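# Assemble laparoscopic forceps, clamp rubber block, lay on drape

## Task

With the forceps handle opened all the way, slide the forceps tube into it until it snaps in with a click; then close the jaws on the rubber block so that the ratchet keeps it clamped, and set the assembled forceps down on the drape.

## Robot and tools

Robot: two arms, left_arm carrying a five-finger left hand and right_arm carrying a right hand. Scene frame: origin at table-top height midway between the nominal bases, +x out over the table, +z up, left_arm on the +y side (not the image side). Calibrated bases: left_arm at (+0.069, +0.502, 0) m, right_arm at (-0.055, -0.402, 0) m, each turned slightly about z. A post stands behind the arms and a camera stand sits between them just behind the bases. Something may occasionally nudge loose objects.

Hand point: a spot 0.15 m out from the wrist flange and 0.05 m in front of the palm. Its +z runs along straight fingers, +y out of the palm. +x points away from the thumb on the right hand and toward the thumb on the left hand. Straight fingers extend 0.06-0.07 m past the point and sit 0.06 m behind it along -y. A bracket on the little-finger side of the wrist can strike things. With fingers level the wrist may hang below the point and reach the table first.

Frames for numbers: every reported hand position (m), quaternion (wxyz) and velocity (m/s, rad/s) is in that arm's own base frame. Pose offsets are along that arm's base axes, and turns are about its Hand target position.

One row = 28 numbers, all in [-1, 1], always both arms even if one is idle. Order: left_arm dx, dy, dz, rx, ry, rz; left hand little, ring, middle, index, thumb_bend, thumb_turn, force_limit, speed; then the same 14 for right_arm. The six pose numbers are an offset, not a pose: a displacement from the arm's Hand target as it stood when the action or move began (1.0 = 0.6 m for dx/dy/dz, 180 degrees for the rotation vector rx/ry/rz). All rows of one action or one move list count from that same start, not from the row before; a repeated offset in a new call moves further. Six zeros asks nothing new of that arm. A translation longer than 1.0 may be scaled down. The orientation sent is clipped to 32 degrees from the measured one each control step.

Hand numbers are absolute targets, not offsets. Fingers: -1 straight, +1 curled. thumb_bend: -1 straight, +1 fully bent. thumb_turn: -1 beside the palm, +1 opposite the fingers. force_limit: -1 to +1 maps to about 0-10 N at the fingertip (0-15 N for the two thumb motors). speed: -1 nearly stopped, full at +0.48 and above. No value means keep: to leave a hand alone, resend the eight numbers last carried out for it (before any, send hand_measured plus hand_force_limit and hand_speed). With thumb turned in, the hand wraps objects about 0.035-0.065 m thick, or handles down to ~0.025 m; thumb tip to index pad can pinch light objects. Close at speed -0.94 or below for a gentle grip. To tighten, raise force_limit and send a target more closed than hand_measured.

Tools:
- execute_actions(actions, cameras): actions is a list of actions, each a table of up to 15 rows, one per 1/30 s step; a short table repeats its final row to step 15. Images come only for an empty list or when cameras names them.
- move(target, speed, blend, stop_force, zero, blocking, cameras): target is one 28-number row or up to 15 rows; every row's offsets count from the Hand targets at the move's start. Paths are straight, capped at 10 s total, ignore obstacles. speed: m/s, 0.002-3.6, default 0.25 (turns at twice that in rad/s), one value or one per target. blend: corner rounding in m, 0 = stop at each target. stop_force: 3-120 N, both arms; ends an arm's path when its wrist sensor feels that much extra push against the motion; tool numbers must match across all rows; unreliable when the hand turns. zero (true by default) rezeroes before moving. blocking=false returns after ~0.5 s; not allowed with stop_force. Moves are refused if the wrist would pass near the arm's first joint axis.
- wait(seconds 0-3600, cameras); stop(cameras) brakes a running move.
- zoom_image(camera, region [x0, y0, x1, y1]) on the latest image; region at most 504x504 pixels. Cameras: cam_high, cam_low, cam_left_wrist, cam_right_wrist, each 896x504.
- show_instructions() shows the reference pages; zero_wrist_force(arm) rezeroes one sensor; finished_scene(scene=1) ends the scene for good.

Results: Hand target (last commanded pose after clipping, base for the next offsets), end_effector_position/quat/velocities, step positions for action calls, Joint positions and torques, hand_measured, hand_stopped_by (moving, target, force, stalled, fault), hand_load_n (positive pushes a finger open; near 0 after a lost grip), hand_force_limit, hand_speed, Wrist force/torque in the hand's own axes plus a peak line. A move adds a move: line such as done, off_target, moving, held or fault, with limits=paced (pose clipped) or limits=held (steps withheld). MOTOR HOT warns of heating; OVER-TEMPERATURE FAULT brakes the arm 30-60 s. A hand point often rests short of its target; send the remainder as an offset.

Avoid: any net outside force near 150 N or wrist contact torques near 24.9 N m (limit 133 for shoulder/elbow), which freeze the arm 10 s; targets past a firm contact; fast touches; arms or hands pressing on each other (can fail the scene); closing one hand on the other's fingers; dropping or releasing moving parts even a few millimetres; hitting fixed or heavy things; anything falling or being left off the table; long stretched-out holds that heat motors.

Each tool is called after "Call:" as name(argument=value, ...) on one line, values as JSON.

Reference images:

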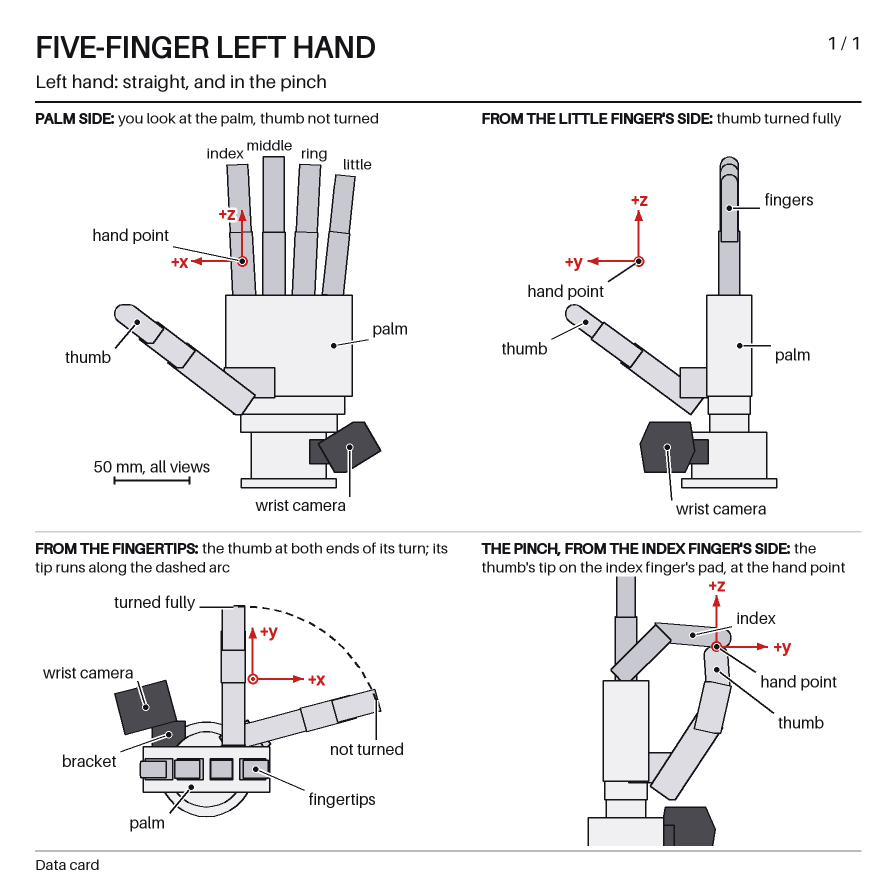

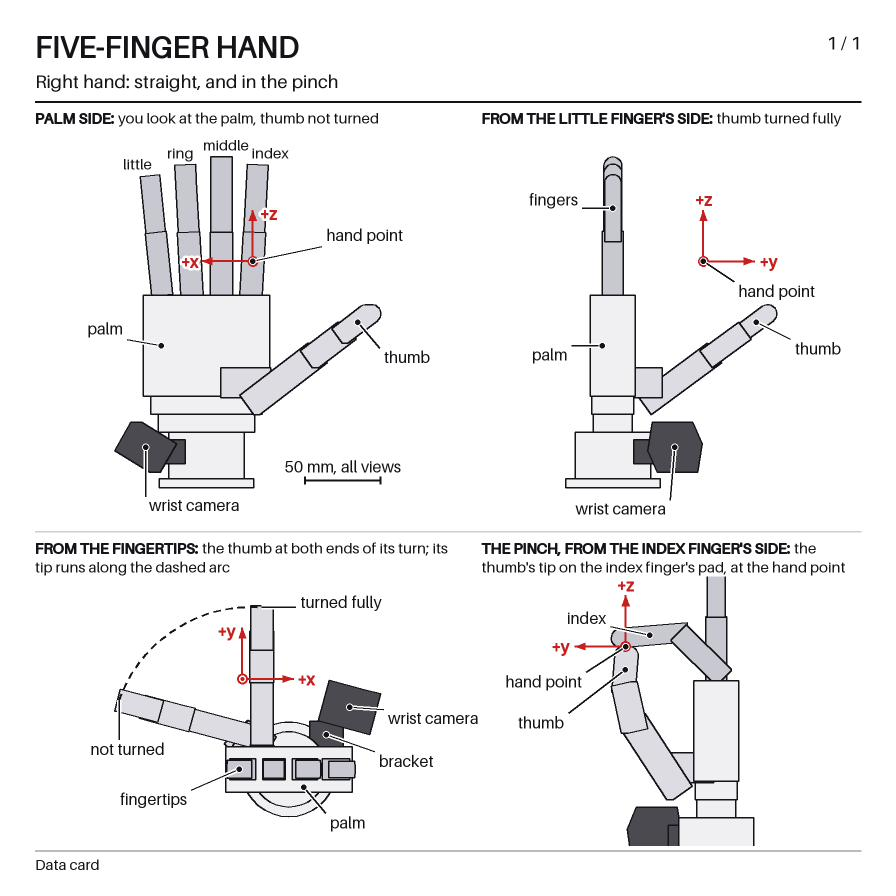

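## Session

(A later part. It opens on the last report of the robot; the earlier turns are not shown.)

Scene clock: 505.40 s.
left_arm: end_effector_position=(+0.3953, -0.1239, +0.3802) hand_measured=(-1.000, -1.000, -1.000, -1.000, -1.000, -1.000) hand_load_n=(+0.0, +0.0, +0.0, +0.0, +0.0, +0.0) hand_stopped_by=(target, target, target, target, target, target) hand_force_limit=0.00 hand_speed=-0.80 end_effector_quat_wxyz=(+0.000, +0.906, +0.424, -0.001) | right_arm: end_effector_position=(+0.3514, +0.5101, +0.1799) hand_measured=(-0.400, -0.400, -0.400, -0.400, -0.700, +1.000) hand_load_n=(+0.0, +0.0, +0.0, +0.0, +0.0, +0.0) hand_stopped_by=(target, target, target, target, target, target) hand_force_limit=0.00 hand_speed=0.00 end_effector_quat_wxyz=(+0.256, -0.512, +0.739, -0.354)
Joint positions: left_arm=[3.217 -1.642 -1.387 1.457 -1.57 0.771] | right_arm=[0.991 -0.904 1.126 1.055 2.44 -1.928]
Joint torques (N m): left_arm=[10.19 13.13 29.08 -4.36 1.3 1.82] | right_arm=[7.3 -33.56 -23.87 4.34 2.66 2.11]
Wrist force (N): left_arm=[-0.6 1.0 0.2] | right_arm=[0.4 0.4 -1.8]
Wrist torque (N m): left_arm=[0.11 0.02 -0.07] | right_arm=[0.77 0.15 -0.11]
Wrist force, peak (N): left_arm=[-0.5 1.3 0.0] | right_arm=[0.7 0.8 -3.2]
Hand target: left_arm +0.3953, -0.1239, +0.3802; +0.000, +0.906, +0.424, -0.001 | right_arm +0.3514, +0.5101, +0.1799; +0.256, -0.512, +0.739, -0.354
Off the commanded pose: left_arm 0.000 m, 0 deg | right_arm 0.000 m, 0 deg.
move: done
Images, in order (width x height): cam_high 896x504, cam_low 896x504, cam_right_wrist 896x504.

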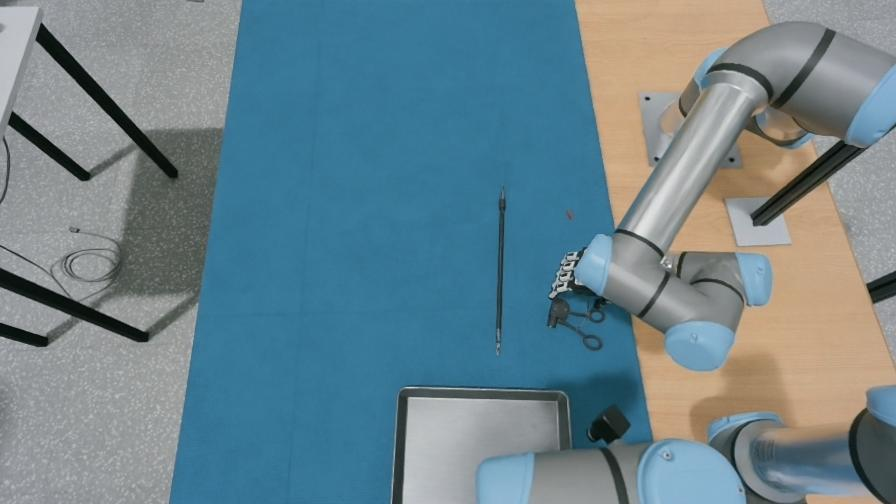

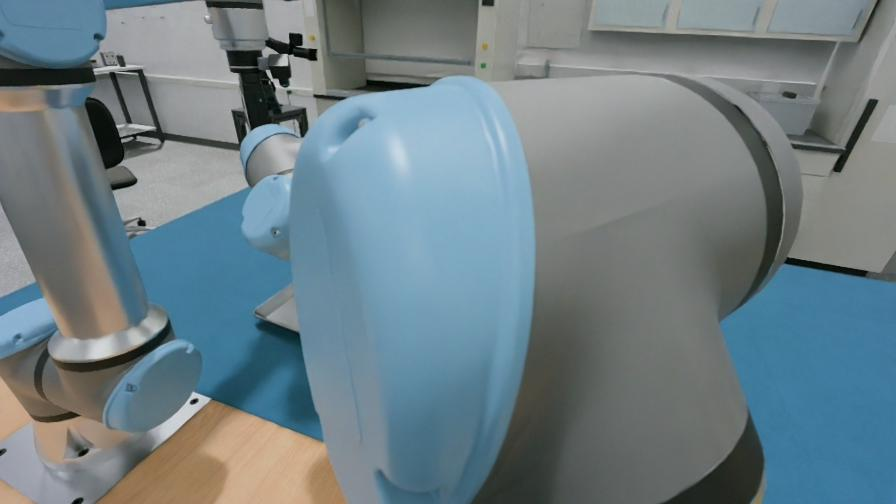

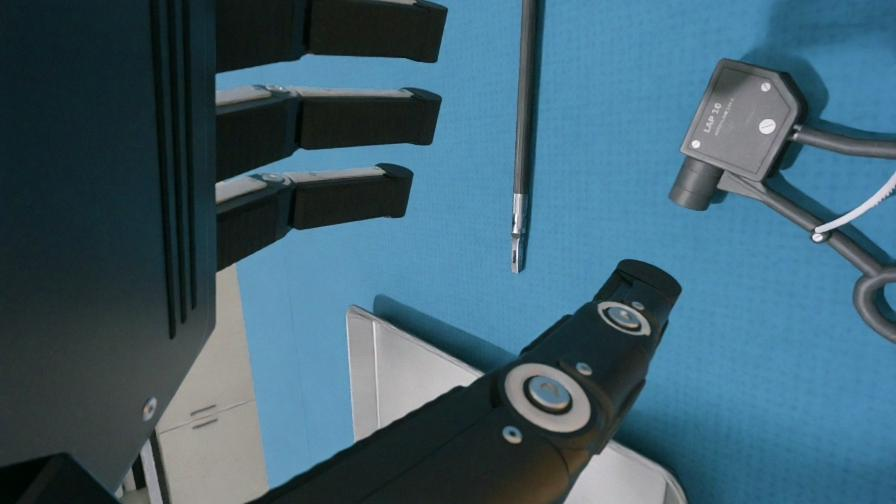

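Call:
zoom_image(camera="cam_right_wrist", region=[640, 30, 896, 230])

Call:
zoom_image(camera="cam_right_wrist", region=[740, 90, 896, 350])

Call:
zoom_image(camera="cam_right_wrist", region=[480, 170, 560, 290])

Scaled by 1.969 from the camera's image (finer frame: 1280x720).

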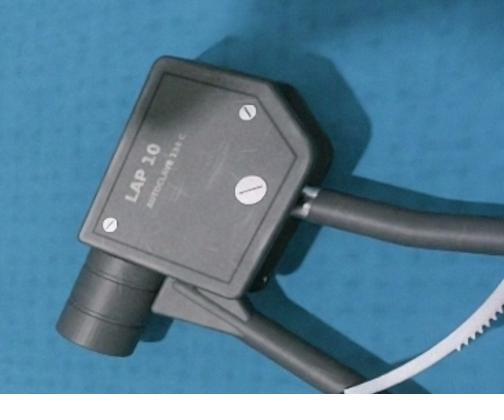

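Scaled by 1.938 from the camera's image (finer frame: 1280x720).

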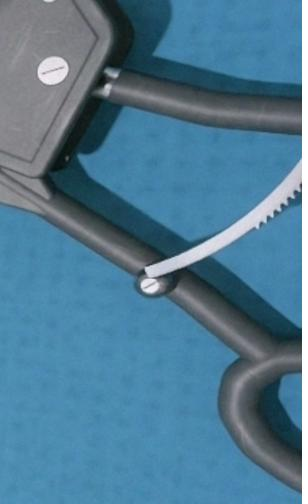

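Scaled by 4.200 from the camera's image (finer frame: 1280x720).

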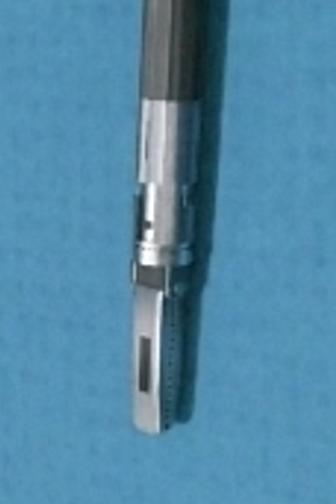

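Call:
move(target=[0, 0, 0, 0, 0, 0, -1, -1, -1, -1, -1, -1, 0, -0.8, 0, 0, -0.15, 0, 0, 0, -0.4, -0.4, -0.4, -0.4, -0.7, 1, 0, 0.0], cameras=["cam_right_wrist", "cam_high"], speed=0.15)

Scene clock: 534.07 s.
left_arm: end_effector_position=(+0.3953, -0.1239, +0.3802) hand_measured=(-1.000, -1.000, -1.000, -1.000, -1.000, -1.000) hand_load_n=(+0.0, +0.0, +0.0, +0.0, +0.0, +0.0) hand_stopped_by=(target, target, target, target, target, target) hand_force_limit=0.00 hand_speed=-0.80 end_effector_quat_wxyz=(+0.000, +0.906, +0.424, -0.001) | right_arm: end_effector_position=(+0.3513, +0.5101, +0.0899) hand_measured=(-0.400, -0.400, -0.400, -0.400, -0.700, +1.000) hand_load_n=(+0.0, +0.0, +0.0, +0.5, +0.0, +0.5) hand_stopped_by=(target, target, target, target, target, target) hand_force_limit=0.00 hand_speed=0.00 end_effector_quat_wxyz=(+0.256, -0.512, +0.739, -0.354)
Joint positions: left_arm=[3.217 -1.642 -1.387 1.457 -1.57 0.771] | right_arm=[0.991 -0.833 1.244 0.866 2.44 -1.928]
Joint torques (N m): left_arm=[10.66 13.22 28.97 -4.32 1.32 1.78] | right_arm=[-8.16 -34.9 -9.83 -0.46 0.04 -2.32]
Wrist force (N): left_arm=[-0.4 0.9 0.3] | right_arm=[0.2 0.1 -2.1]
Wrist torque (N m): left_arm=[0.09 0.00 -0.06] | right_arm=[0.74 0.19 -0.02]
Wrist force, peak (N): left_arm=[-0.6 1.1 0.4] | right_arm=[0.4 -0.6 -2.9]
Hand target: left_arm +0.3953, -0.1239, +0.3802; +0.000, +0.906, +0.424, -0.001 | right_arm +0.3514, +0.5101, +0.0899; +0.256, -0.512, +0.739, -0.354
Off the commanded pose: left_arm 0.000 m, 0 deg | right_arm 0.000 m, 0 deg.
move: done
Images, in order (width x height): cam_high 896x504, cam_right_wrist 896x504.

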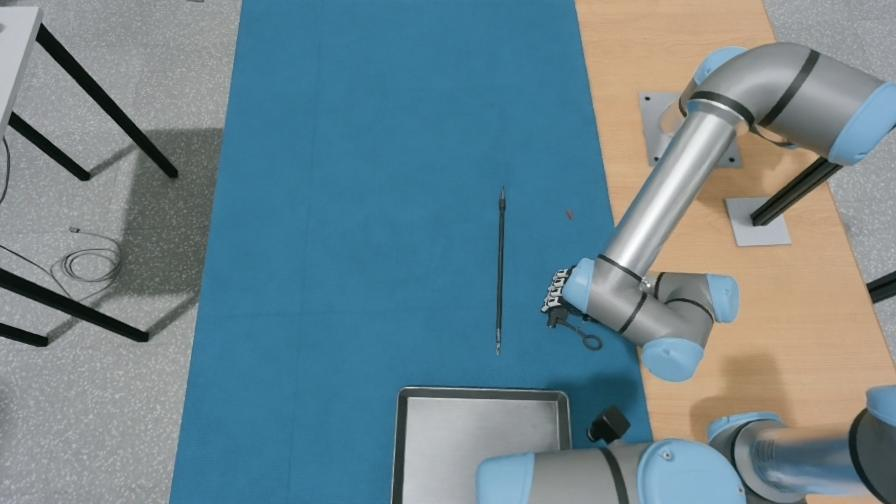

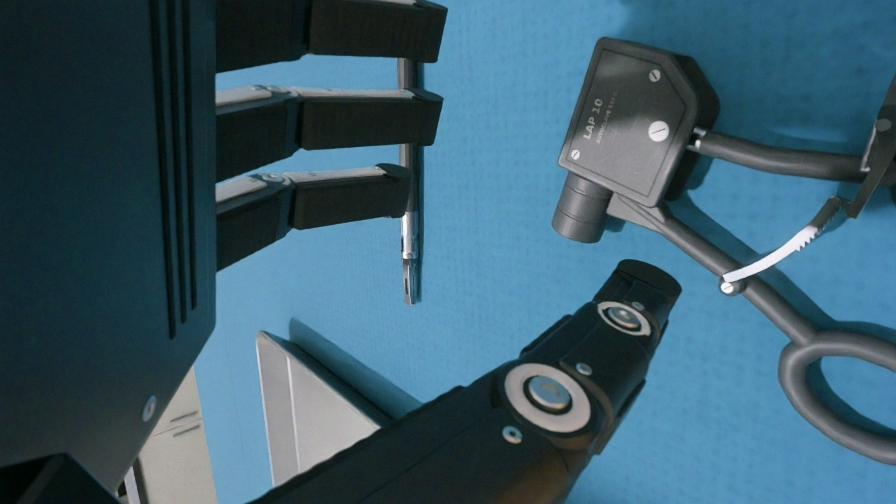

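Call:
move(target=[0, 0, 0, 0, 0, 0, -1, -1, -1, -1, -1, -1, 0, -0.8, -0.0095, -0.0249, -0.0667, 0, 0, 0, -0.4, -0.4, -0.4, -0.4, -0.7, 1, 0, 0.0], cameras=["cam_right_wrist", "cam_high"], speed=0.1)

Scene clock: 585.80 s.
left_arm: end_effector_position=(+0.3953, -0.1239, +0.3802) hand_measured=(-1.000, -1.000, -1.000, -1.000, -1.000, -1.000) hand_load_n=(+0.0, +0.0, +0.0, +0.0, -0.5, +0.0) hand_stopped_by=(target, target, target, target, target, target) hand_force_limit=0.00 hand_speed=-0.80 end_effector_quat_wxyz=(+0.000, +0.906, +0.424, -0.001) | right_arm: end_effector_position=(+0.3457, +0.4952, +0.0499) hand_measured=(-0.400, -0.400, -0.400, -0.400, -0.700, +1.000) hand_load_n=(+0.0, +0.0, +0.0, +0.0, -0.5, +0.0) hand_stopped_by=(target, target, target, target, target, target) hand_force_limit=0.00 hand_speed=0.00 end_effector_quat_wxyz=(+0.256, -0.512, +0.739, -0.354)
Joint positions: left_arm=[3.217 -1.642 -1.387 1.457 -1.57 0.771] | right_arm=[0.985 -0.826 1.344 0.752 2.438 -1.938]
Joint torques (N m): left_arm=[11.03 13.45 29.13 -4.41 1.3 1.73] | right_arm=[-8.29 -34.41 -9.98 -0.37 -0.05 -2.32]
Wrist force (N): left_arm=[-0.2 0.7 0.1] | right_arm=[0.4 0.0 -1.8]
Wrist torque (N m): left_arm=[0.07 -0.03 -0.04] | right_arm=[0.71 0.15 0.00]
Wrist force, peak (N): left_arm=[-0.6 1.2 0.2] | right_arm=[0.1 -0.4 -2.3]
Hand target: left_arm +0.3953, -0.1239, +0.3802; +0.000, +0.906, +0.424, -0.001 | right_arm +0.3457, +0.4951, +0.0498; +0.256, -0.512, +0.739, -0.354
Off the commanded pose: left_arm 0.000 m, 0 deg | right_arm 0.000 m, 0 deg.
move: done
Images, in order (width x height): cam_high 896x504, cam_right_wrist 896x504.

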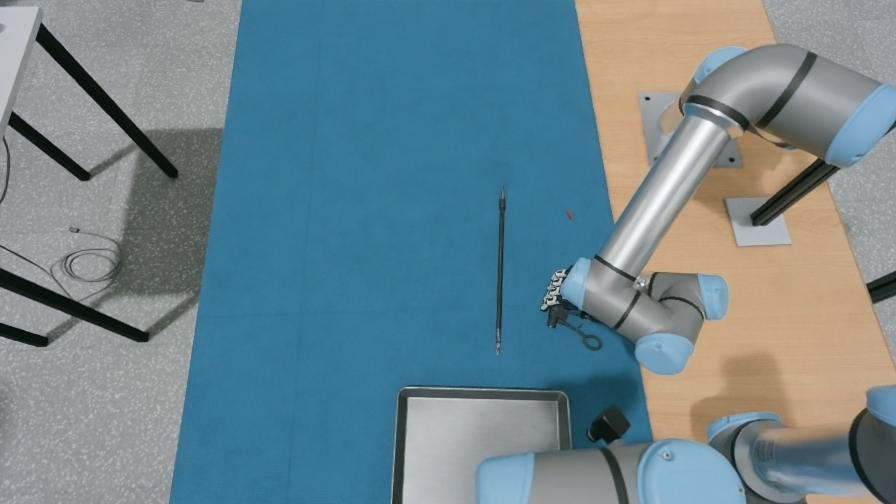

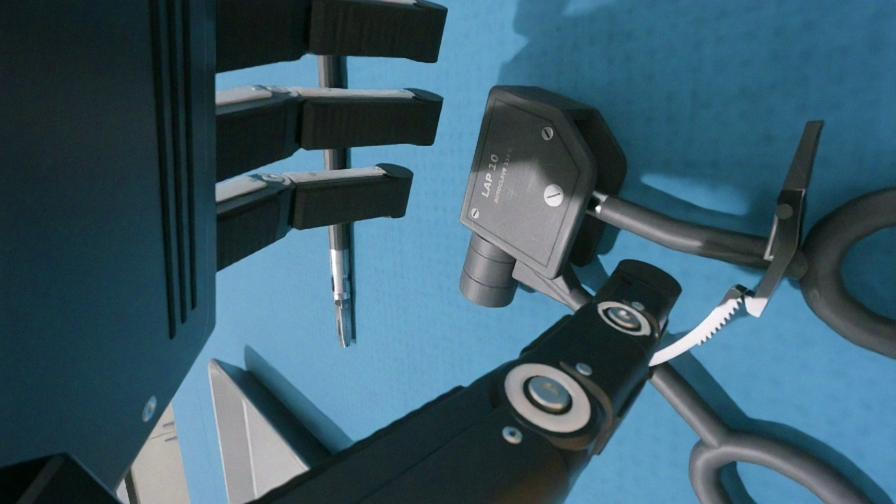

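Call:
move(target=[0, 0, 0, 0, 0, 0, -1, -1, -1, -1, -1, -1, 0, -0.8, 0.0036, 0.0093, -0.0415, 0, 0, 0, -0.4, -0.4, -0.4, -0.4, -0.7, 1, 0, 0.0], cameras=["cam_right_wrist"], speed=0.03, stop_force=6)

Scene clock: 610.57 s.
left_arm: end_effector_position=(+0.3953, -0.1239, +0.3802) hand_measured=(-1.000, -1.000, -1.000, -1.000, -1.000, -1.000) hand_load_n=(+0.0, +0.0, +0.0, +0.0, +0.0, +0.0) hand_stopped_by=(target, target, target, target, target, target) hand_force_limit=0.00 hand_speed=-0.80 end_effector_quat_wxyz=(+0.000, +0.906, +0.424, -0.001) | right_arm: end_effector_position=(+0.3477, +0.5005, +0.0259) hand_measured=(-0.400, -0.400, -0.400, -0.400, -0.700, +1.000) hand_load_n=(+0.0, +0.0, +0.0, +0.0, +0.0, +0.0) hand_stopped_by=(target, target, target, target, target, target) hand_force_limit=0.00 hand_speed=0.00 end_effector_quat_wxyz=(+0.256, -0.512, +0.739, -0.354)
Joint positions: left_arm=[3.217 -1.642 -1.387 1.457 -1.57 0.771] | right_arm=[0.987 -0.784 1.337 0.719 2.439 -1.934]
Joint torques (N m): left_arm=[9.6 13.38 28.62 -4.54 1.24 1.76] | right_arm=[-1.93 -55.31 -8.44 3.67 -1 -0.13]
Wrist force (N): left_arm=[-0.2 1.2 0.0] | right_arm=[2.4 -3.6 -5.2]
Wrist torque (N m): left_arm=[0.14 -0.02 -0.06] | right_arm=[0.80 0.21 -0.18]
Wrist force, peak (N): left_arm=[-0.4 1.3 0.0] | right_arm=[3.6 -8.2 -8.8]
Hand target: left_arm +0.3953, -0.1239, +0.3802; +0.000, +0.906, +0.424, -0.001 | right_arm +0.3477, +0.5005, +0.0259; +0.256, -0.512, +0.739, -0.354 (not the last commanded pose)
Off the commanded pose: left_arm 0.000 m, 0 deg | right_arm 0.001 m, 0 deg.
move: contact (right_arm)

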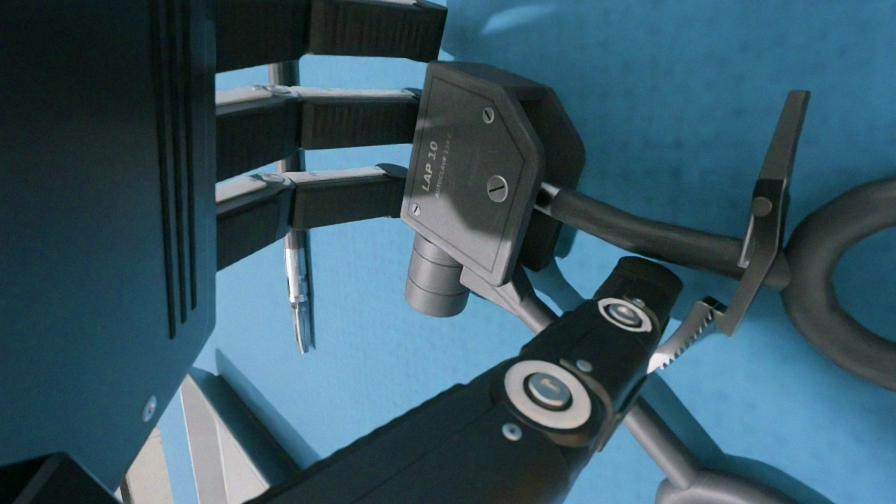

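Call:
move(target=[0, 0, 0, 0, 0, 0, -1, -1, -1, -1, -1, -1, 0, -0.8, 0, 0, 0.0067, 0, 0, 0, -0.4, -0.4, -0.4, -0.4, -0.7, 1, 0, 0.0], cameras=[], speed=0.03)

Call:
move(target=[0, 0, 0, 0, 0, 0, -1, -1, -1, -1, -1, -1, 0, -0.8, 0, 0, 0, 0, 0, 0, -0.4, -0.3, -0.2, -0.2, -0.2, 1, -0.4, -0.85], cameras=["cam_right_wrist"])

Scene clock: 628.67 s.
left_arm: end_effector_position=(+0.3953, -0.1239, +0.3802) hand_measured=(-1.000, -1.000, -1.000, -1.000, -1.000, -1.000) hand_load_n=(+0.0, +0.0, +0.0, +0.0, +0.0, +0.0) hand_stopped_by=(target, target, target, target, target, target) hand_force_limit=0.00 hand_speed=-0.80 end_effector_quat_wxyz=(+0.000, +0.906, +0.424, -0.001) | right_arm: end_effector_position=(+0.3477, +0.5005, +0.0298) hand_measured=(-0.400, -0.400, -0.400, -0.400, -0.700, +1.000) hand_load_n=(+0.0, +0.0, +0.0, +0.0, +0.0, +0.0) hand_stopped_by=(target, target, target, target, target, target) hand_force_limit=0.00 hand_speed=0.00 end_effector_quat_wxyz=(+0.256, -0.512, +0.739, -0.354)
Joint positions: left_arm=[3.217 -1.642 -1.387 1.457 -1.57 0.771] | right_arm=[0.987 -0.789 1.334 0.727 2.439 -1.934]
Joint torques (N m): left_arm=[9.39 14.32 28.63 -4.22 1.4 1.53] | right_arm=[-7.83 -58.2 -20.95 4.28 0.35 -1.49]
Wrist force (N): left_arm=[-0.4 0.8 0.1] | right_arm=[0.4 0.2 -2.1]
Wrist torque (N m): left_arm=[0.09 0.01 -0.06] | right_arm=[0.77 0.18 -0.13]
Wrist force, peak (N): left_arm=[-0.5 1.3 0.4] | right_arm=[2.8 -3.6 -5.6]
Hand target: left_arm +0.3953, -0.1239, +0.3802; +0.000, +0.906, +0.424, -0.001 | right_arm +0.3477, +0.5005, +0.0299; +0.256, -0.512, +0.739, -0.354
Off the commanded pose: left_arm 0.000 m, 0 deg | right_arm 0.000 m, 0 deg.
move: done

Scene clock: 631.27 s.
left_arm: end_effector_position=(+0.3953, -0.1239, +0.3802) hand_measured=(-1.000, -1.000, -1.000, -1.000, -1.000, -1.000) hand_load_n=(+0.0, +0.0, +0.0, +0.0, +0.0, +0.0) hand_stopped_by=(target, target, target, target, target, target) hand_force_limit=0.00 hand_speed=-0.80 end_effector_quat_wxyz=(+0.000, +0.906, +0.424, -0.001) | right_arm: end_effector_position=(+0.3477, +0.5005, +0.0299) hand_measured=(-0.400, -0.300, -0.200, -0.200, -0.200, +1.000) hand_load_n=(+0.0, +0.0, +0.5, +0.0, +0.5, +0.0) hand_stopped_by=(target, target, target, target, target, target) hand_force_limit=-0.40 hand_speed=-0.85 end_effector_quat_wxyz=(+0.256, -0.512, +0.739, -0.354)
Joint positions: left_arm=[3.217 -1.642 -1.387 1.457 -1.57 0.771] | right_arm=[0.987 -0.789 1.334 0.727 2.439 -1.934]
Joint torques (N m): left_arm=[9.74 12.13 28.8 -4.12 1.49 1.77] | right_arm=[-4.75 -53.3 -18.78 3.62 2 2.04]
Wrist force (N): left_arm=[-0.1 0.8 0.0] | right_arm=[0.2 -0.6 -1.7]
Wrist torque (N m): left_arm=[0.10 -0.04 -0.04] | right_arm=[0.70 0.19 -0.16]
Wrist force, peak (N): left_arm=[-0.7 1.1 -0.2] | right_arm=[0.7 -1.9 -4.2]
Hand target: left_arm +0.3953, -0.1239, +0.3802; +0.000, +0.906, +0.424, -0.001 | right_arm +0.3477, +0.5005, +0.0299; +0.256, -0.512, +0.739, -0.354
Off the commanded pose: left_arm 0.000 m, 0 deg | right_arm 0.000 m, 0 deg.
move: done

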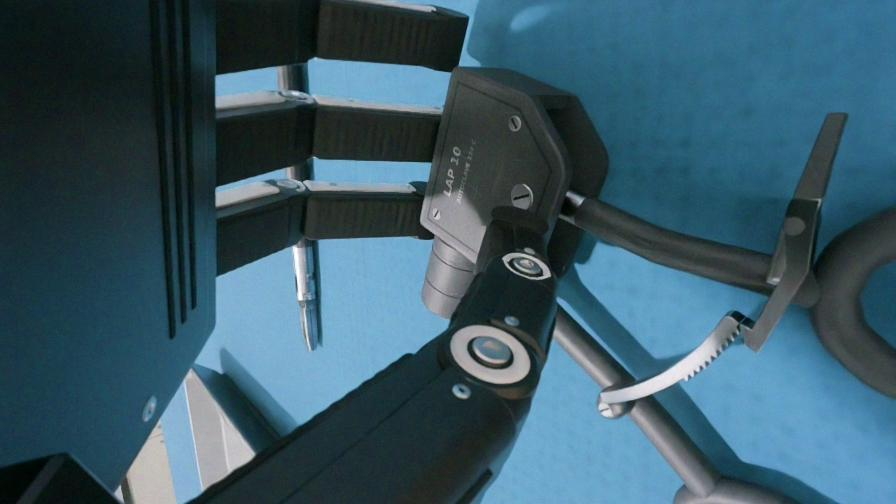

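Call:
wait(seconds=0.1, cameras=["cam_low", "cam_high", "cam_left_wrist", "cam_right_wrist"])

Call:
zoom_image(camera="cam_right_wrist", region=[380, 50, 640, 330])

Scene clock: 642.63 s.
left_arm: end_effector_position=(+0.3953, -0.1239, +0.3802) hand_measured=(-1.000, -1.000, -1.000, -1.000, -1.000, -1.000) hand_load_n=(+0.0, +0.0, +0.0, +0.0, +0.0, +0.0) hand_stopped_by=(target, target, target, target, target, target) hand_force_limit=0.00 hand_speed=-0.80 end_effector_quat_wxyz=(+0.000, +0.906, +0.424, -0.001) | right_arm: end_effector_position=(+0.3477, +0.5005, +0.0299) hand_measured=(-0.400, -0.300, -0.200, -0.200, -0.200, +1.000) hand_load_n=(+0.0, +0.0, +0.5, +0.0, +0.0, +0.0) hand_stopped_by=(target, target, target, target, target, target) hand_force_limit=-0.40 hand_speed=-0.85 end_effector_quat_wxyz=(+0.256, -0.512, +0.739, -0.354)
Joint positions: left_arm=[3.217 -1.642 -1.387 1.457 -1.57 0.771] | right_arm=[0.987 -0.789 1.334 0.727 2.439 -1.934]
Joint torques (N m): left_arm=[10.06 11.89 29.12 -4.37 1.37 1.75] | right_arm=[-2.24 -37.66 -12.96 1.21 1.96 2.08]
Wrist force (N): left_arm=[-0.4 0.9 0.4] | right_arm=[0.2 -0.5 -1.6]
Wrist torque (N m): left_arm=[0.08 0.01 -0.06] | right_arm=[0.70 0.18 -0.15]
Wrist force, peak (N): left_arm=[-0.6 1.2 0.1] | right_arm=[0.5 -0.3 -2.1]
Hand target: left_arm +0.3953, -0.1239, +0.3802; +0.000, +0.906, +0.424, -0.001 | right_arm +0.3477, +0.5005, +0.0299; +0.256, -0.512, +0.739, -0.354
Off the commanded pose: left_arm 0.000 m, 0 deg | right_arm 0.000 m, 0 deg.
wait: 0.10 s; at rest from the start

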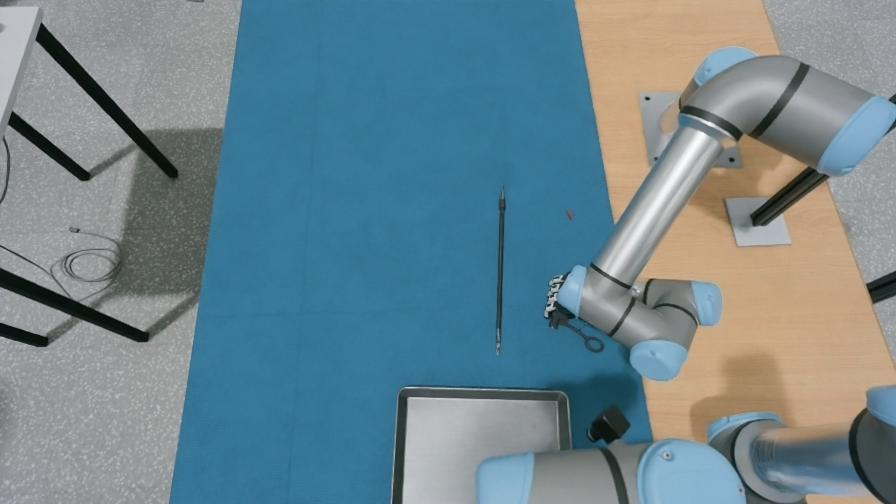

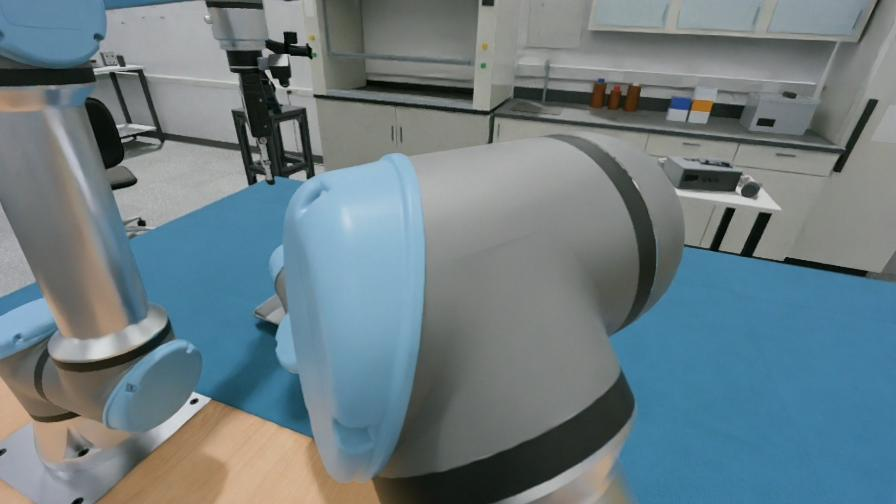

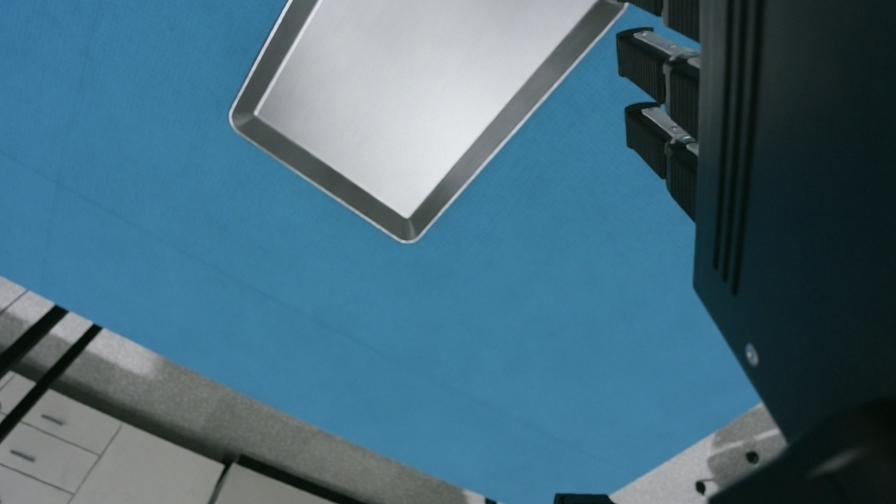

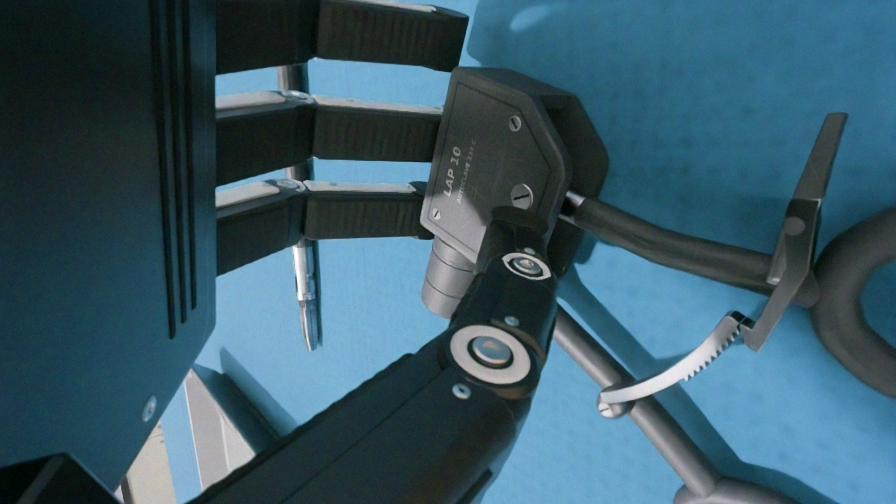

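Scaled by 1.800 from the camera's image (finer frame: 1280x720).

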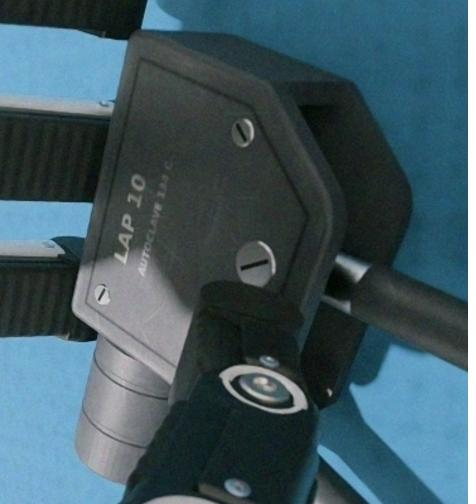

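Call:
move(target=[[0, 0, 0, 0, 0, 0, -1, -1, -1, -1, -1, -1, 0, -0.8, 0, 0, 0, 0, 0, 0, -0.5, -0.5, -0.5, -0.5, -0.8, 1, -0.4, -0.5],[0, 0, 0, 0, 0, 0, -1, -1, -1, -1, -1, -1, 0, -0.8, 0, 0, 0.05, -0.0159, -0.0415, 0, -0.5, -0.5, -0.5, -0.5, -0.8, 1, -0.4, -0.5],[0, 0, 0, 0, 0, 0, -1, -1, -1, -1, -1, -1, 0, -0.8, 0, 0, 0.01, -0.0159, -0.0415, 0, -0.5, -0.5, -0.5, -0.5, -0.8, 1, -0.4, -0.5]], cameras=["cam_right_wrist"], speed=0.05)

Scene clock: 673.40 s.
left_arm: end_effector_position=(+0.3953, -0.1239, +0.3802) hand_measured=(-1.000, -1.000, -1.000, -1.000, -1.000, -1.000) hand_load_n=(+0.0, +0.0, +0.0, +0.0, +0.0, +0.0) hand_stopped_by=(target, target, target, target, target, target) hand_force_limit=0.00 hand_speed=-0.80 end_effector_quat_wxyz=(+0.000, +0.906, +0.424, -0.001) | right_arm: end_effector_position=(+0.3477, +0.5005, +0.0360) hand_measured=(-0.500, -0.500, -0.500, -0.500, -0.800, +1.000) hand_load_n=(+0.0, +0.0, +0.0, +0.0, +0.0, +0.0) hand_stopped_by=(target, target, target, target, target, target) hand_force_limit=-0.40 hand_speed=-0.50 end_effector_quat_wxyz=(+0.291, -0.494, +0.712, -0.405)
Joint positions: left_arm=[3.217 -1.642 -1.387 1.457 -1.57 0.771] | right_arm=[1.035 -0.767 1.34 0.677 2.584 -1.927]
Joint torques (N m): left_arm=[9.05 13.67 28.98 -4.02 1.33 1.68] | right_arm=[4.78 -35.37 -8.48 -0.53 2.75 -1.9]
Wrist force (N): left_arm=[-0.6 0.9 0.3] | right_arm=[0.4 0.1 -1.6]
Wrist torque (N m): left_arm=[0.09 0.03 -0.08] | right_arm=[0.78 0.13 -0.13]
Wrist force, peak (N): left_arm=[-0.7 1.3 0.0] | right_arm=[-0.2 -5.2 -6.8]
Hand target: left_arm +0.3953, -0.1239, +0.3802; +0.000, +0.906, +0.424, -0.001 | right_arm +0.3477, +0.5005, +0.0359; +0.291, -0.494, +0.712, -0.405
Off the commanded pose: left_arm 0.000 m, 0 deg | right_arm 0.000 m, 0 deg.
move: done

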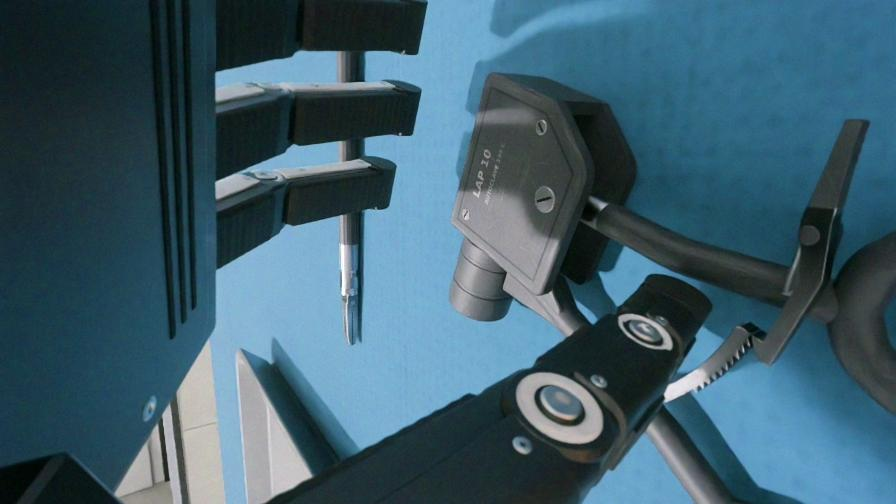

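Call:
move(target=[0, 0, 0, 0, 0, 0, -1, -1, -1, -1, -1, -1, 0, -0.8, 0.0018, 0.0047, -0.02, 0, 0, 0, -0.5, -0.5, -0.5, -0.5, -0.8, 1, -0.4, -0.5], cameras=["cam_right_wrist"], speed=0.02, stop_force=5)

Scene clock: 683.73 s.
left_arm: end_effector_position=(+0.3953, -0.1239, +0.3802) hand_measured=(-1.000, -1.000, -1.000, -1.000, -1.000, -1.000) hand_load_n=(+0.0, +0.0, +0.0, +0.0, -0.5, +0.0) hand_stopped_by=(target, target, target, target, target, target) hand_force_limit=0.00 hand_speed=-0.80 end_effector_quat_wxyz=(+0.000, +0.906, +0.424, -0.001) | right_arm: end_effector_position=(+0.3487, +0.5029, +0.0257) hand_measured=(-0.500, -0.500, -0.500, -0.500, -0.800, +1.000) hand_load_n=(+0.0, +0.0, +0.0, +0.0, -1.0, -1.0) hand_stopped_by=(target, target, target, target, target, target) hand_force_limit=-0.40 hand_speed=-0.50 end_effector_quat_wxyz=(+0.291, -0.494, +0.712, -0.405)
Joint positions: left_arm=[3.217 -1.642 -1.387 1.457 -1.57 0.771] | right_arm=[1.036 -0.748 1.335 0.665 2.584 -1.926]
Joint torques (N m): left_arm=[10.07 13.67 28.51 -4.15 1.33 1.41] | right_arm=[-8.55 -57.19 -7.34 3.98 -0.42 -2.14]
Wrist force (N): left_arm=[-0.4 0.8 0.2] | right_arm=[1.0 -2.4 -3.0]
Wrist torque (N m): left_arm=[0.09 0.00 -0.06] | right_arm=[0.62 0.10 -0.18]
Wrist force, peak (N): left_arm=[-0.6 1.3 0.1] | right_arm=[0.5 -10.0 -9.1]
Hand target: left_arm +0.3953, -0.1239, +0.3802; +0.000, +0.906, +0.424, -0.001 | right_arm +0.3487, +0.5029, +0.0257; +0.291, -0.494, +0.712, -0.405 (not the last commanded pose)
Off the commanded pose: left_arm 0.000 m, 0 deg | right_arm 0.002 m, 0 deg.
move: contact (right_arm)

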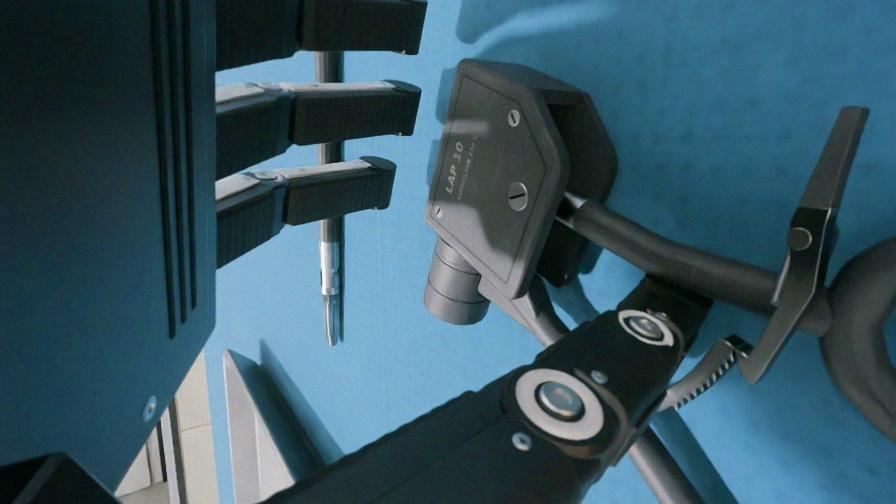

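Call:
move(target=[[0, 0, 0, 0, 0, 0, -1, -1, -1, -1, -1, -1, 0, -0.8, 0, 0, 0.0117, 0, 0, 0, -0.5, -0.5, -0.5, -0.5, -0.7, 1, -0.4, -0.5],[0, 0, 0, 0, 0, 0, -1, -1, -1, -1, -1, -1, 0, -0.8, 0.0024, 0.0062, 0.0117, 0, 0, 0, -0.5, -0.5, -0.5, -0.5, -0.7, 1, -0.4, -0.5]], cameras=["cam_right_wrist"], speed=0.03)

Call:
move(target=[0, 0, 0, 0, 0, 0, -1, -1, -1, -1, -1, -1, 0, -0.8, 0, 0, -0.0167, 0, 0, 0, -0.5, -0.5, -0.5, -0.5, -0.7, 1, -0.4, -0.5], cameras=["cam_right_wrist"], speed=0.01, stop_force=4)

Scene clock: 696.27 s.
left_arm: end_effector_position=(+0.3953, -0.1239, +0.3802) hand_measured=(-1.000, -1.000, -1.000, -1.000, -1.000, -1.000) hand_load_n=(+0.0, +0.0, +0.0, +0.0, +0.0, +0.0) hand_stopped_by=(target, target, target, target, target, target) hand_force_limit=0.00 hand_speed=-0.80 end_effector_quat_wxyz=(+0.000, +0.906, +0.424, -0.001) | right_arm: end_effector_position=(+0.3501, +0.5066, +0.0327) hand_measured=(-0.500, -0.500, -0.500, -0.500, -0.700, +1.000) hand_load_n=(+0.0, +0.0, +0.0, +0.0, +0.0, +0.0) hand_stopped_by=(target, target, target, target, target, target) hand_force_limit=-0.40 hand_speed=-0.50 end_effector_quat_wxyz=(+0.291, -0.494, +0.712, -0.405)
Joint positions: left_arm=[3.217 -1.642 -1.387 1.457 -1.57 0.771] | right_arm=[1.037 -0.748 1.315 0.687 2.585 -1.924]
Joint torques (N m): left_arm=[8.55 13.69 26.92 -4.15 1.36 1.64] | right_arm=[6.29 -36.49 -21.92 4.25 2.9 2.27]
Wrist force (N): left_arm=[-0.3 1.1 0.2] | right_arm=[0.3 0.0 -1.7]
Wrist torque (N m): left_arm=[0.12 -0.01 -0.06] | right_arm=[0.76 0.16 -0.15]
Wrist force, peak (N): left_arm=[-0.4 1.3 0.4] | right_arm=[1.1 -2.6 -3.2]
Hand target: left_arm +0.3953, -0.1239, +0.3802; +0.000, +0.906, +0.424, -0.001 | right_arm +0.3501, +0.5066, +0.0327; +0.291, -0.494, +0.712, -0.405
Off the commanded pose: left_arm 0.000 m, 0 deg | right_arm 0.000 m, 0 deg.
move: done

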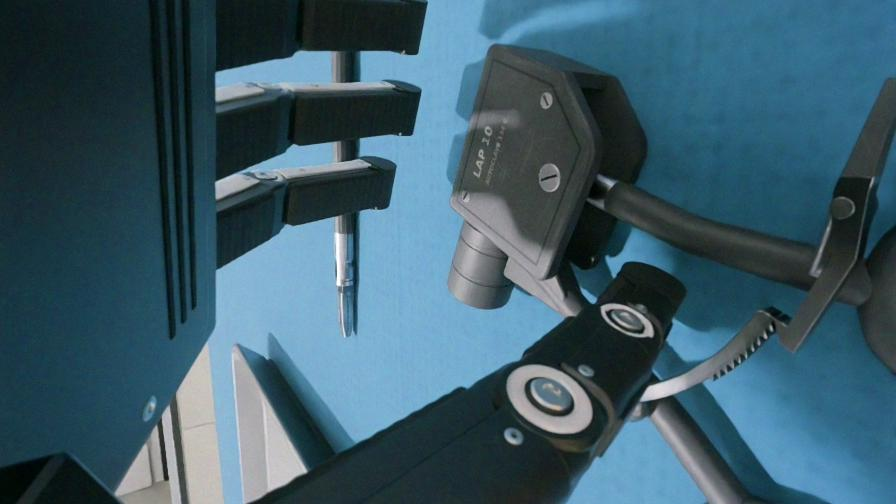

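Scene clock: 698.27 s.
left_arm: end_effector_position=(+0.3953, -0.1239, +0.3802) hand_measured=(-1.000, -1.000, -1.000, -1.000, -1.000, -1.000) hand_load_n=(+0.0, +0.0, +0.0, +0.0, +0.0, +0.0) hand_stopped_by=(target, target, target, target, target, target) hand_force_limit=0.00 hand_speed=-0.80 end_effector_quat_wxyz=(+0.000, +0.906, +0.424, -0.001) | right_arm: end_effector_position=(+0.3501, +0.5066, +0.0243) hand_measured=(-0.500, -0.500, -0.500, -0.500, -0.700, +1.000) hand_load_n=(+0.0, +0.0, +0.0, +0.0, -0.5, +0.0) hand_stopped_by=(target, target, target, target, target, target) hand_force_limit=-0.40 hand_speed=-0.50 end_effector_quat_wxyz=(+0.291, -0.494, +0.712, -0.405)
Joint positions: left_arm=[3.217 -1.642 -1.387 1.457 -1.57 0.771] | right_arm=[1.037 -0.737 1.319 0.672 2.585 -1.924]
Joint torques (N m): left_arm=[10.87 12.97 29.08 -4.16 1.32 1.62] | right_arm=[-0.84 -56.3 -19.47 4.11 -0.03 0.83]
Wrist force (N): left_arm=[-0.4 1.2 -0.2] | right_arm=[0.0 -2.9 -4.8]
Wrist torque (N m): left_arm=[0.16 -0.01 -0.07] | right_arm=[0.57 0.22 -0.17]
Wrist force, peak (N): left_arm=[-0.5 1.2 0.0] | right_arm=[-0.8 -6.1 -8.2]
Hand target: left_arm +0.3953, -0.1239, +0.3802; +0.000, +0.906, +0.424, -0.001 | right_arm +0.3501, +0.5066, +0.0243; +0.291, -0.494, +0.712, -0.405 (not the last commanded pose)
Off the commanded pose: left_arm 0.000 m, 0 deg | right_arm 0.002 m, 0 deg.
move: contact (right_arm)

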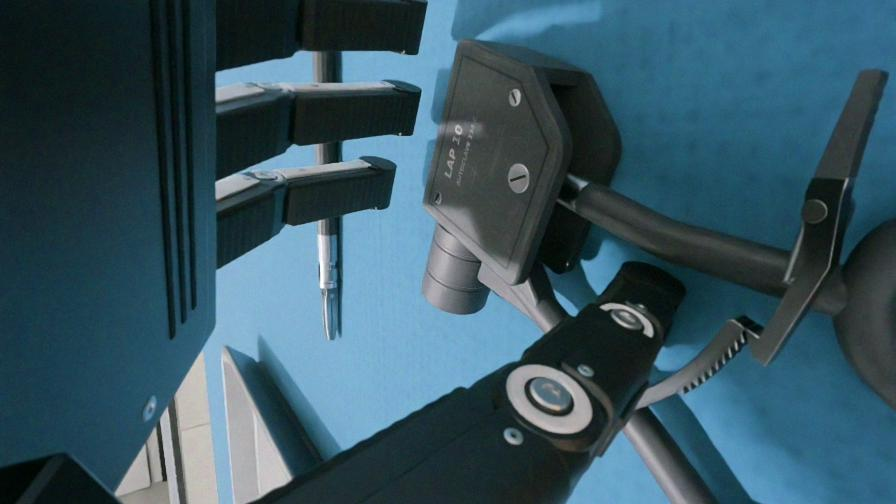

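Call:
move(target=[[0, 0, 0, 0, 0, 0, -1, -1, -1, -1, -1, -1, 0, -0.8, 0, 0, 0.004, 0, 0, 0, -0.5, -0.5, -0.5, -0.5, -0.7, 1, -0.4, -0.5],[0, 0, 0, 0, 0, 0, -1, -1, -1, -1, -1, -1, 0, -0.8, 0, 0, 0.004, 0, 0, 0, -0.3, -0.3, -0.3, -0.3, -0.5, 1, -0.4, -0.7]], cameras=["cam_right_wrist"], speed=0.02)

Call:
move(target=[0, 0, 0, 0, 0, 0, -1, -1, -1, -1, -1, -1, 0, -0.8, 0, 0, -0.012, 0, 0, 0, -0.3, -0.3, -0.3, -0.3, -0.5, 1, -0.4, -0.7], cameras=["cam_right_wrist"], speed=0.01, stop_force=4)

Scene clock: 715.60 s.
left_arm: end_effector_position=(+0.3953, -0.1239, +0.3802) hand_measured=(-1.000, -1.000, -1.000, -1.000, -1.000, -1.000) hand_load_n=(+0.0, +0.0, +0.0, +0.0, +0.0, +0.0) hand_stopped_by=(target, target, target, target, target, target) hand_force_limit=0.00 hand_speed=-0.80 end_effector_quat_wxyz=(+0.000, +0.906, +0.424, -0.001) | right_arm: end_effector_position=(+0.3501, +0.5066, +0.0267) hand_measured=(-0.300, -0.300, -0.300, -0.300, -0.500, +1.000) hand_load_n=(+0.0, +0.0, +0.0, +0.0, +0.0, +0.0) hand_stopped_by=(target, target, target, target, target, target) hand_force_limit=-0.40 hand_speed=-0.70 end_effector_quat_wxyz=(+0.291, -0.494, +0.712, -0.405)
Joint positions: left_arm=[3.217 -1.642 -1.387 1.457 -1.57 0.771] | right_arm=[1.037 -0.74 1.318 0.676 2.585 -1.924]
Joint torques (N m): left_arm=[10.01 13.8 27.58 -4.12 1.47 1.3] | right_arm=[-6.11 -58.84 -20.06 4.29 0.35 -0.4]
Wrist force (N): left_arm=[-0.4 0.8 -0.2] | right_arm=[0.4 0.0 -1.7]
Wrist torque (N m): left_arm=[0.10 0.00 -0.06] | right_arm=[0.77 0.13 -0.14]
Wrist force, peak (N): left_arm=[-0.8 1.1 0.2] | right_arm=[0.0 -2.9 -5.1]
Hand target: left_arm +0.3953, -0.1239, +0.3802; +0.000, +0.906, +0.424, -0.001 | right_arm +0.3501, +0.5066, +0.0267; +0.291, -0.494, +0.712, -0.405
Off the commanded pose: left_arm 0.000 m, 0 deg | right_arm 0.000 m, 0 deg.
move: done

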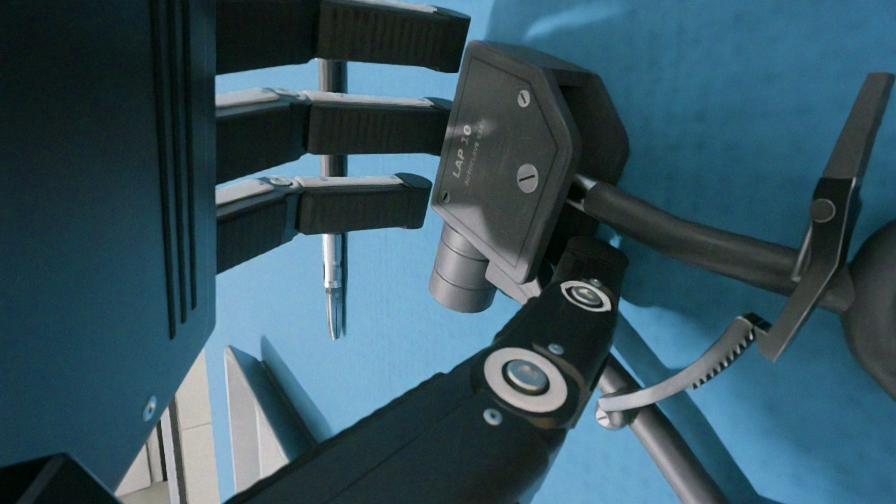

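Scene clock: 717.27 s.
left_arm: end_effector_position=(+0.3953, -0.1239, +0.3802) hand_measured=(-1.000, -1.000, -1.000, -1.000, -1.000, -1.000) hand_load_n=(+0.0, +0.0, +0.0, +0.0, +0.0, +0.0) hand_stopped_by=(target, target, target, target, target, target) hand_force_limit=0.00 hand_speed=-0.80 end_effector_quat_wxyz=(+0.000, +0.906, +0.424, -0.001) | right_arm: end_effector_position=(+0.3501, +0.5066, +0.0217) hand_measured=(-0.300, -0.300, -0.300, -0.300, -0.500, +1.000) hand_load_n=(+0.0, +0.0, +0.0, +0.0, +0.0, +0.0) hand_stopped_by=(target, target, target, target, target, target) hand_force_limit=-0.40 hand_speed=-0.70 end_effector_quat_wxyz=(+0.291, -0.494, +0.712, -0.405)
Joint positions: left_arm=[3.217 -1.642 -1.387 1.457 -1.57 0.771] | right_arm=[1.037 -0.734 1.32 0.667 2.585 -1.924]
Joint torques (N m): left_arm=[9.61 12.99 26.63 -3.82 1.43 1.37] | right_arm=[-3.84 -57.31 -19.71 4.11 0.58 0.91]
Wrist force (N): left_arm=[-0.3 1.0 0.2] | right_arm=[0.3 -2.3 -3.7]
Wrist torque (N m): left_arm=[0.11 0.00 -0.06] | right_arm=[0.82 0.18 -0.20]
Wrist force, peak (N): left_arm=[-0.6 1.3 0.4] | right_arm=[0.4 -7.2 -6.9]
Hand target: left_arm +0.3953, -0.1239, +0.3802; +0.000, +0.906, +0.424, -0.001 | right_arm +0.3501, +0.5066, +0.0217; +0.291, -0.494, +0.712, -0.405 (not the last commanded pose)
Off the commanded pose: left_arm 0.000 m, 0 deg | right_arm 0.002 m, 0 deg.
move: contact (right_arm)

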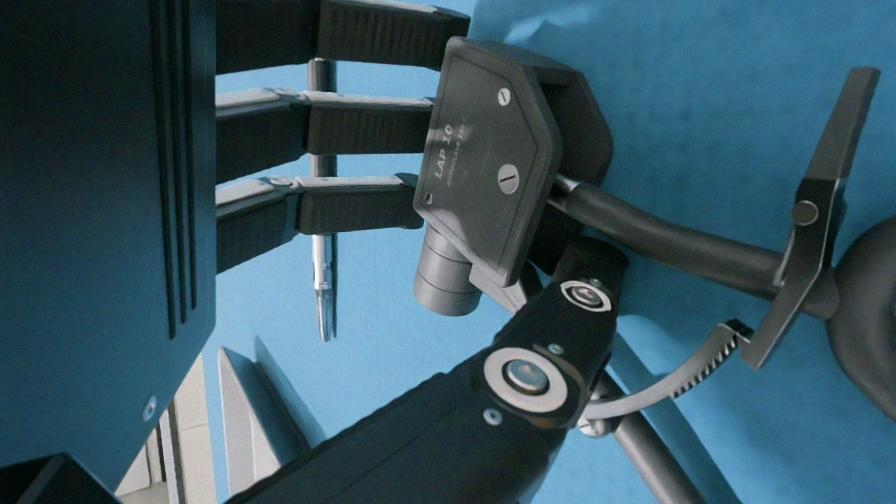

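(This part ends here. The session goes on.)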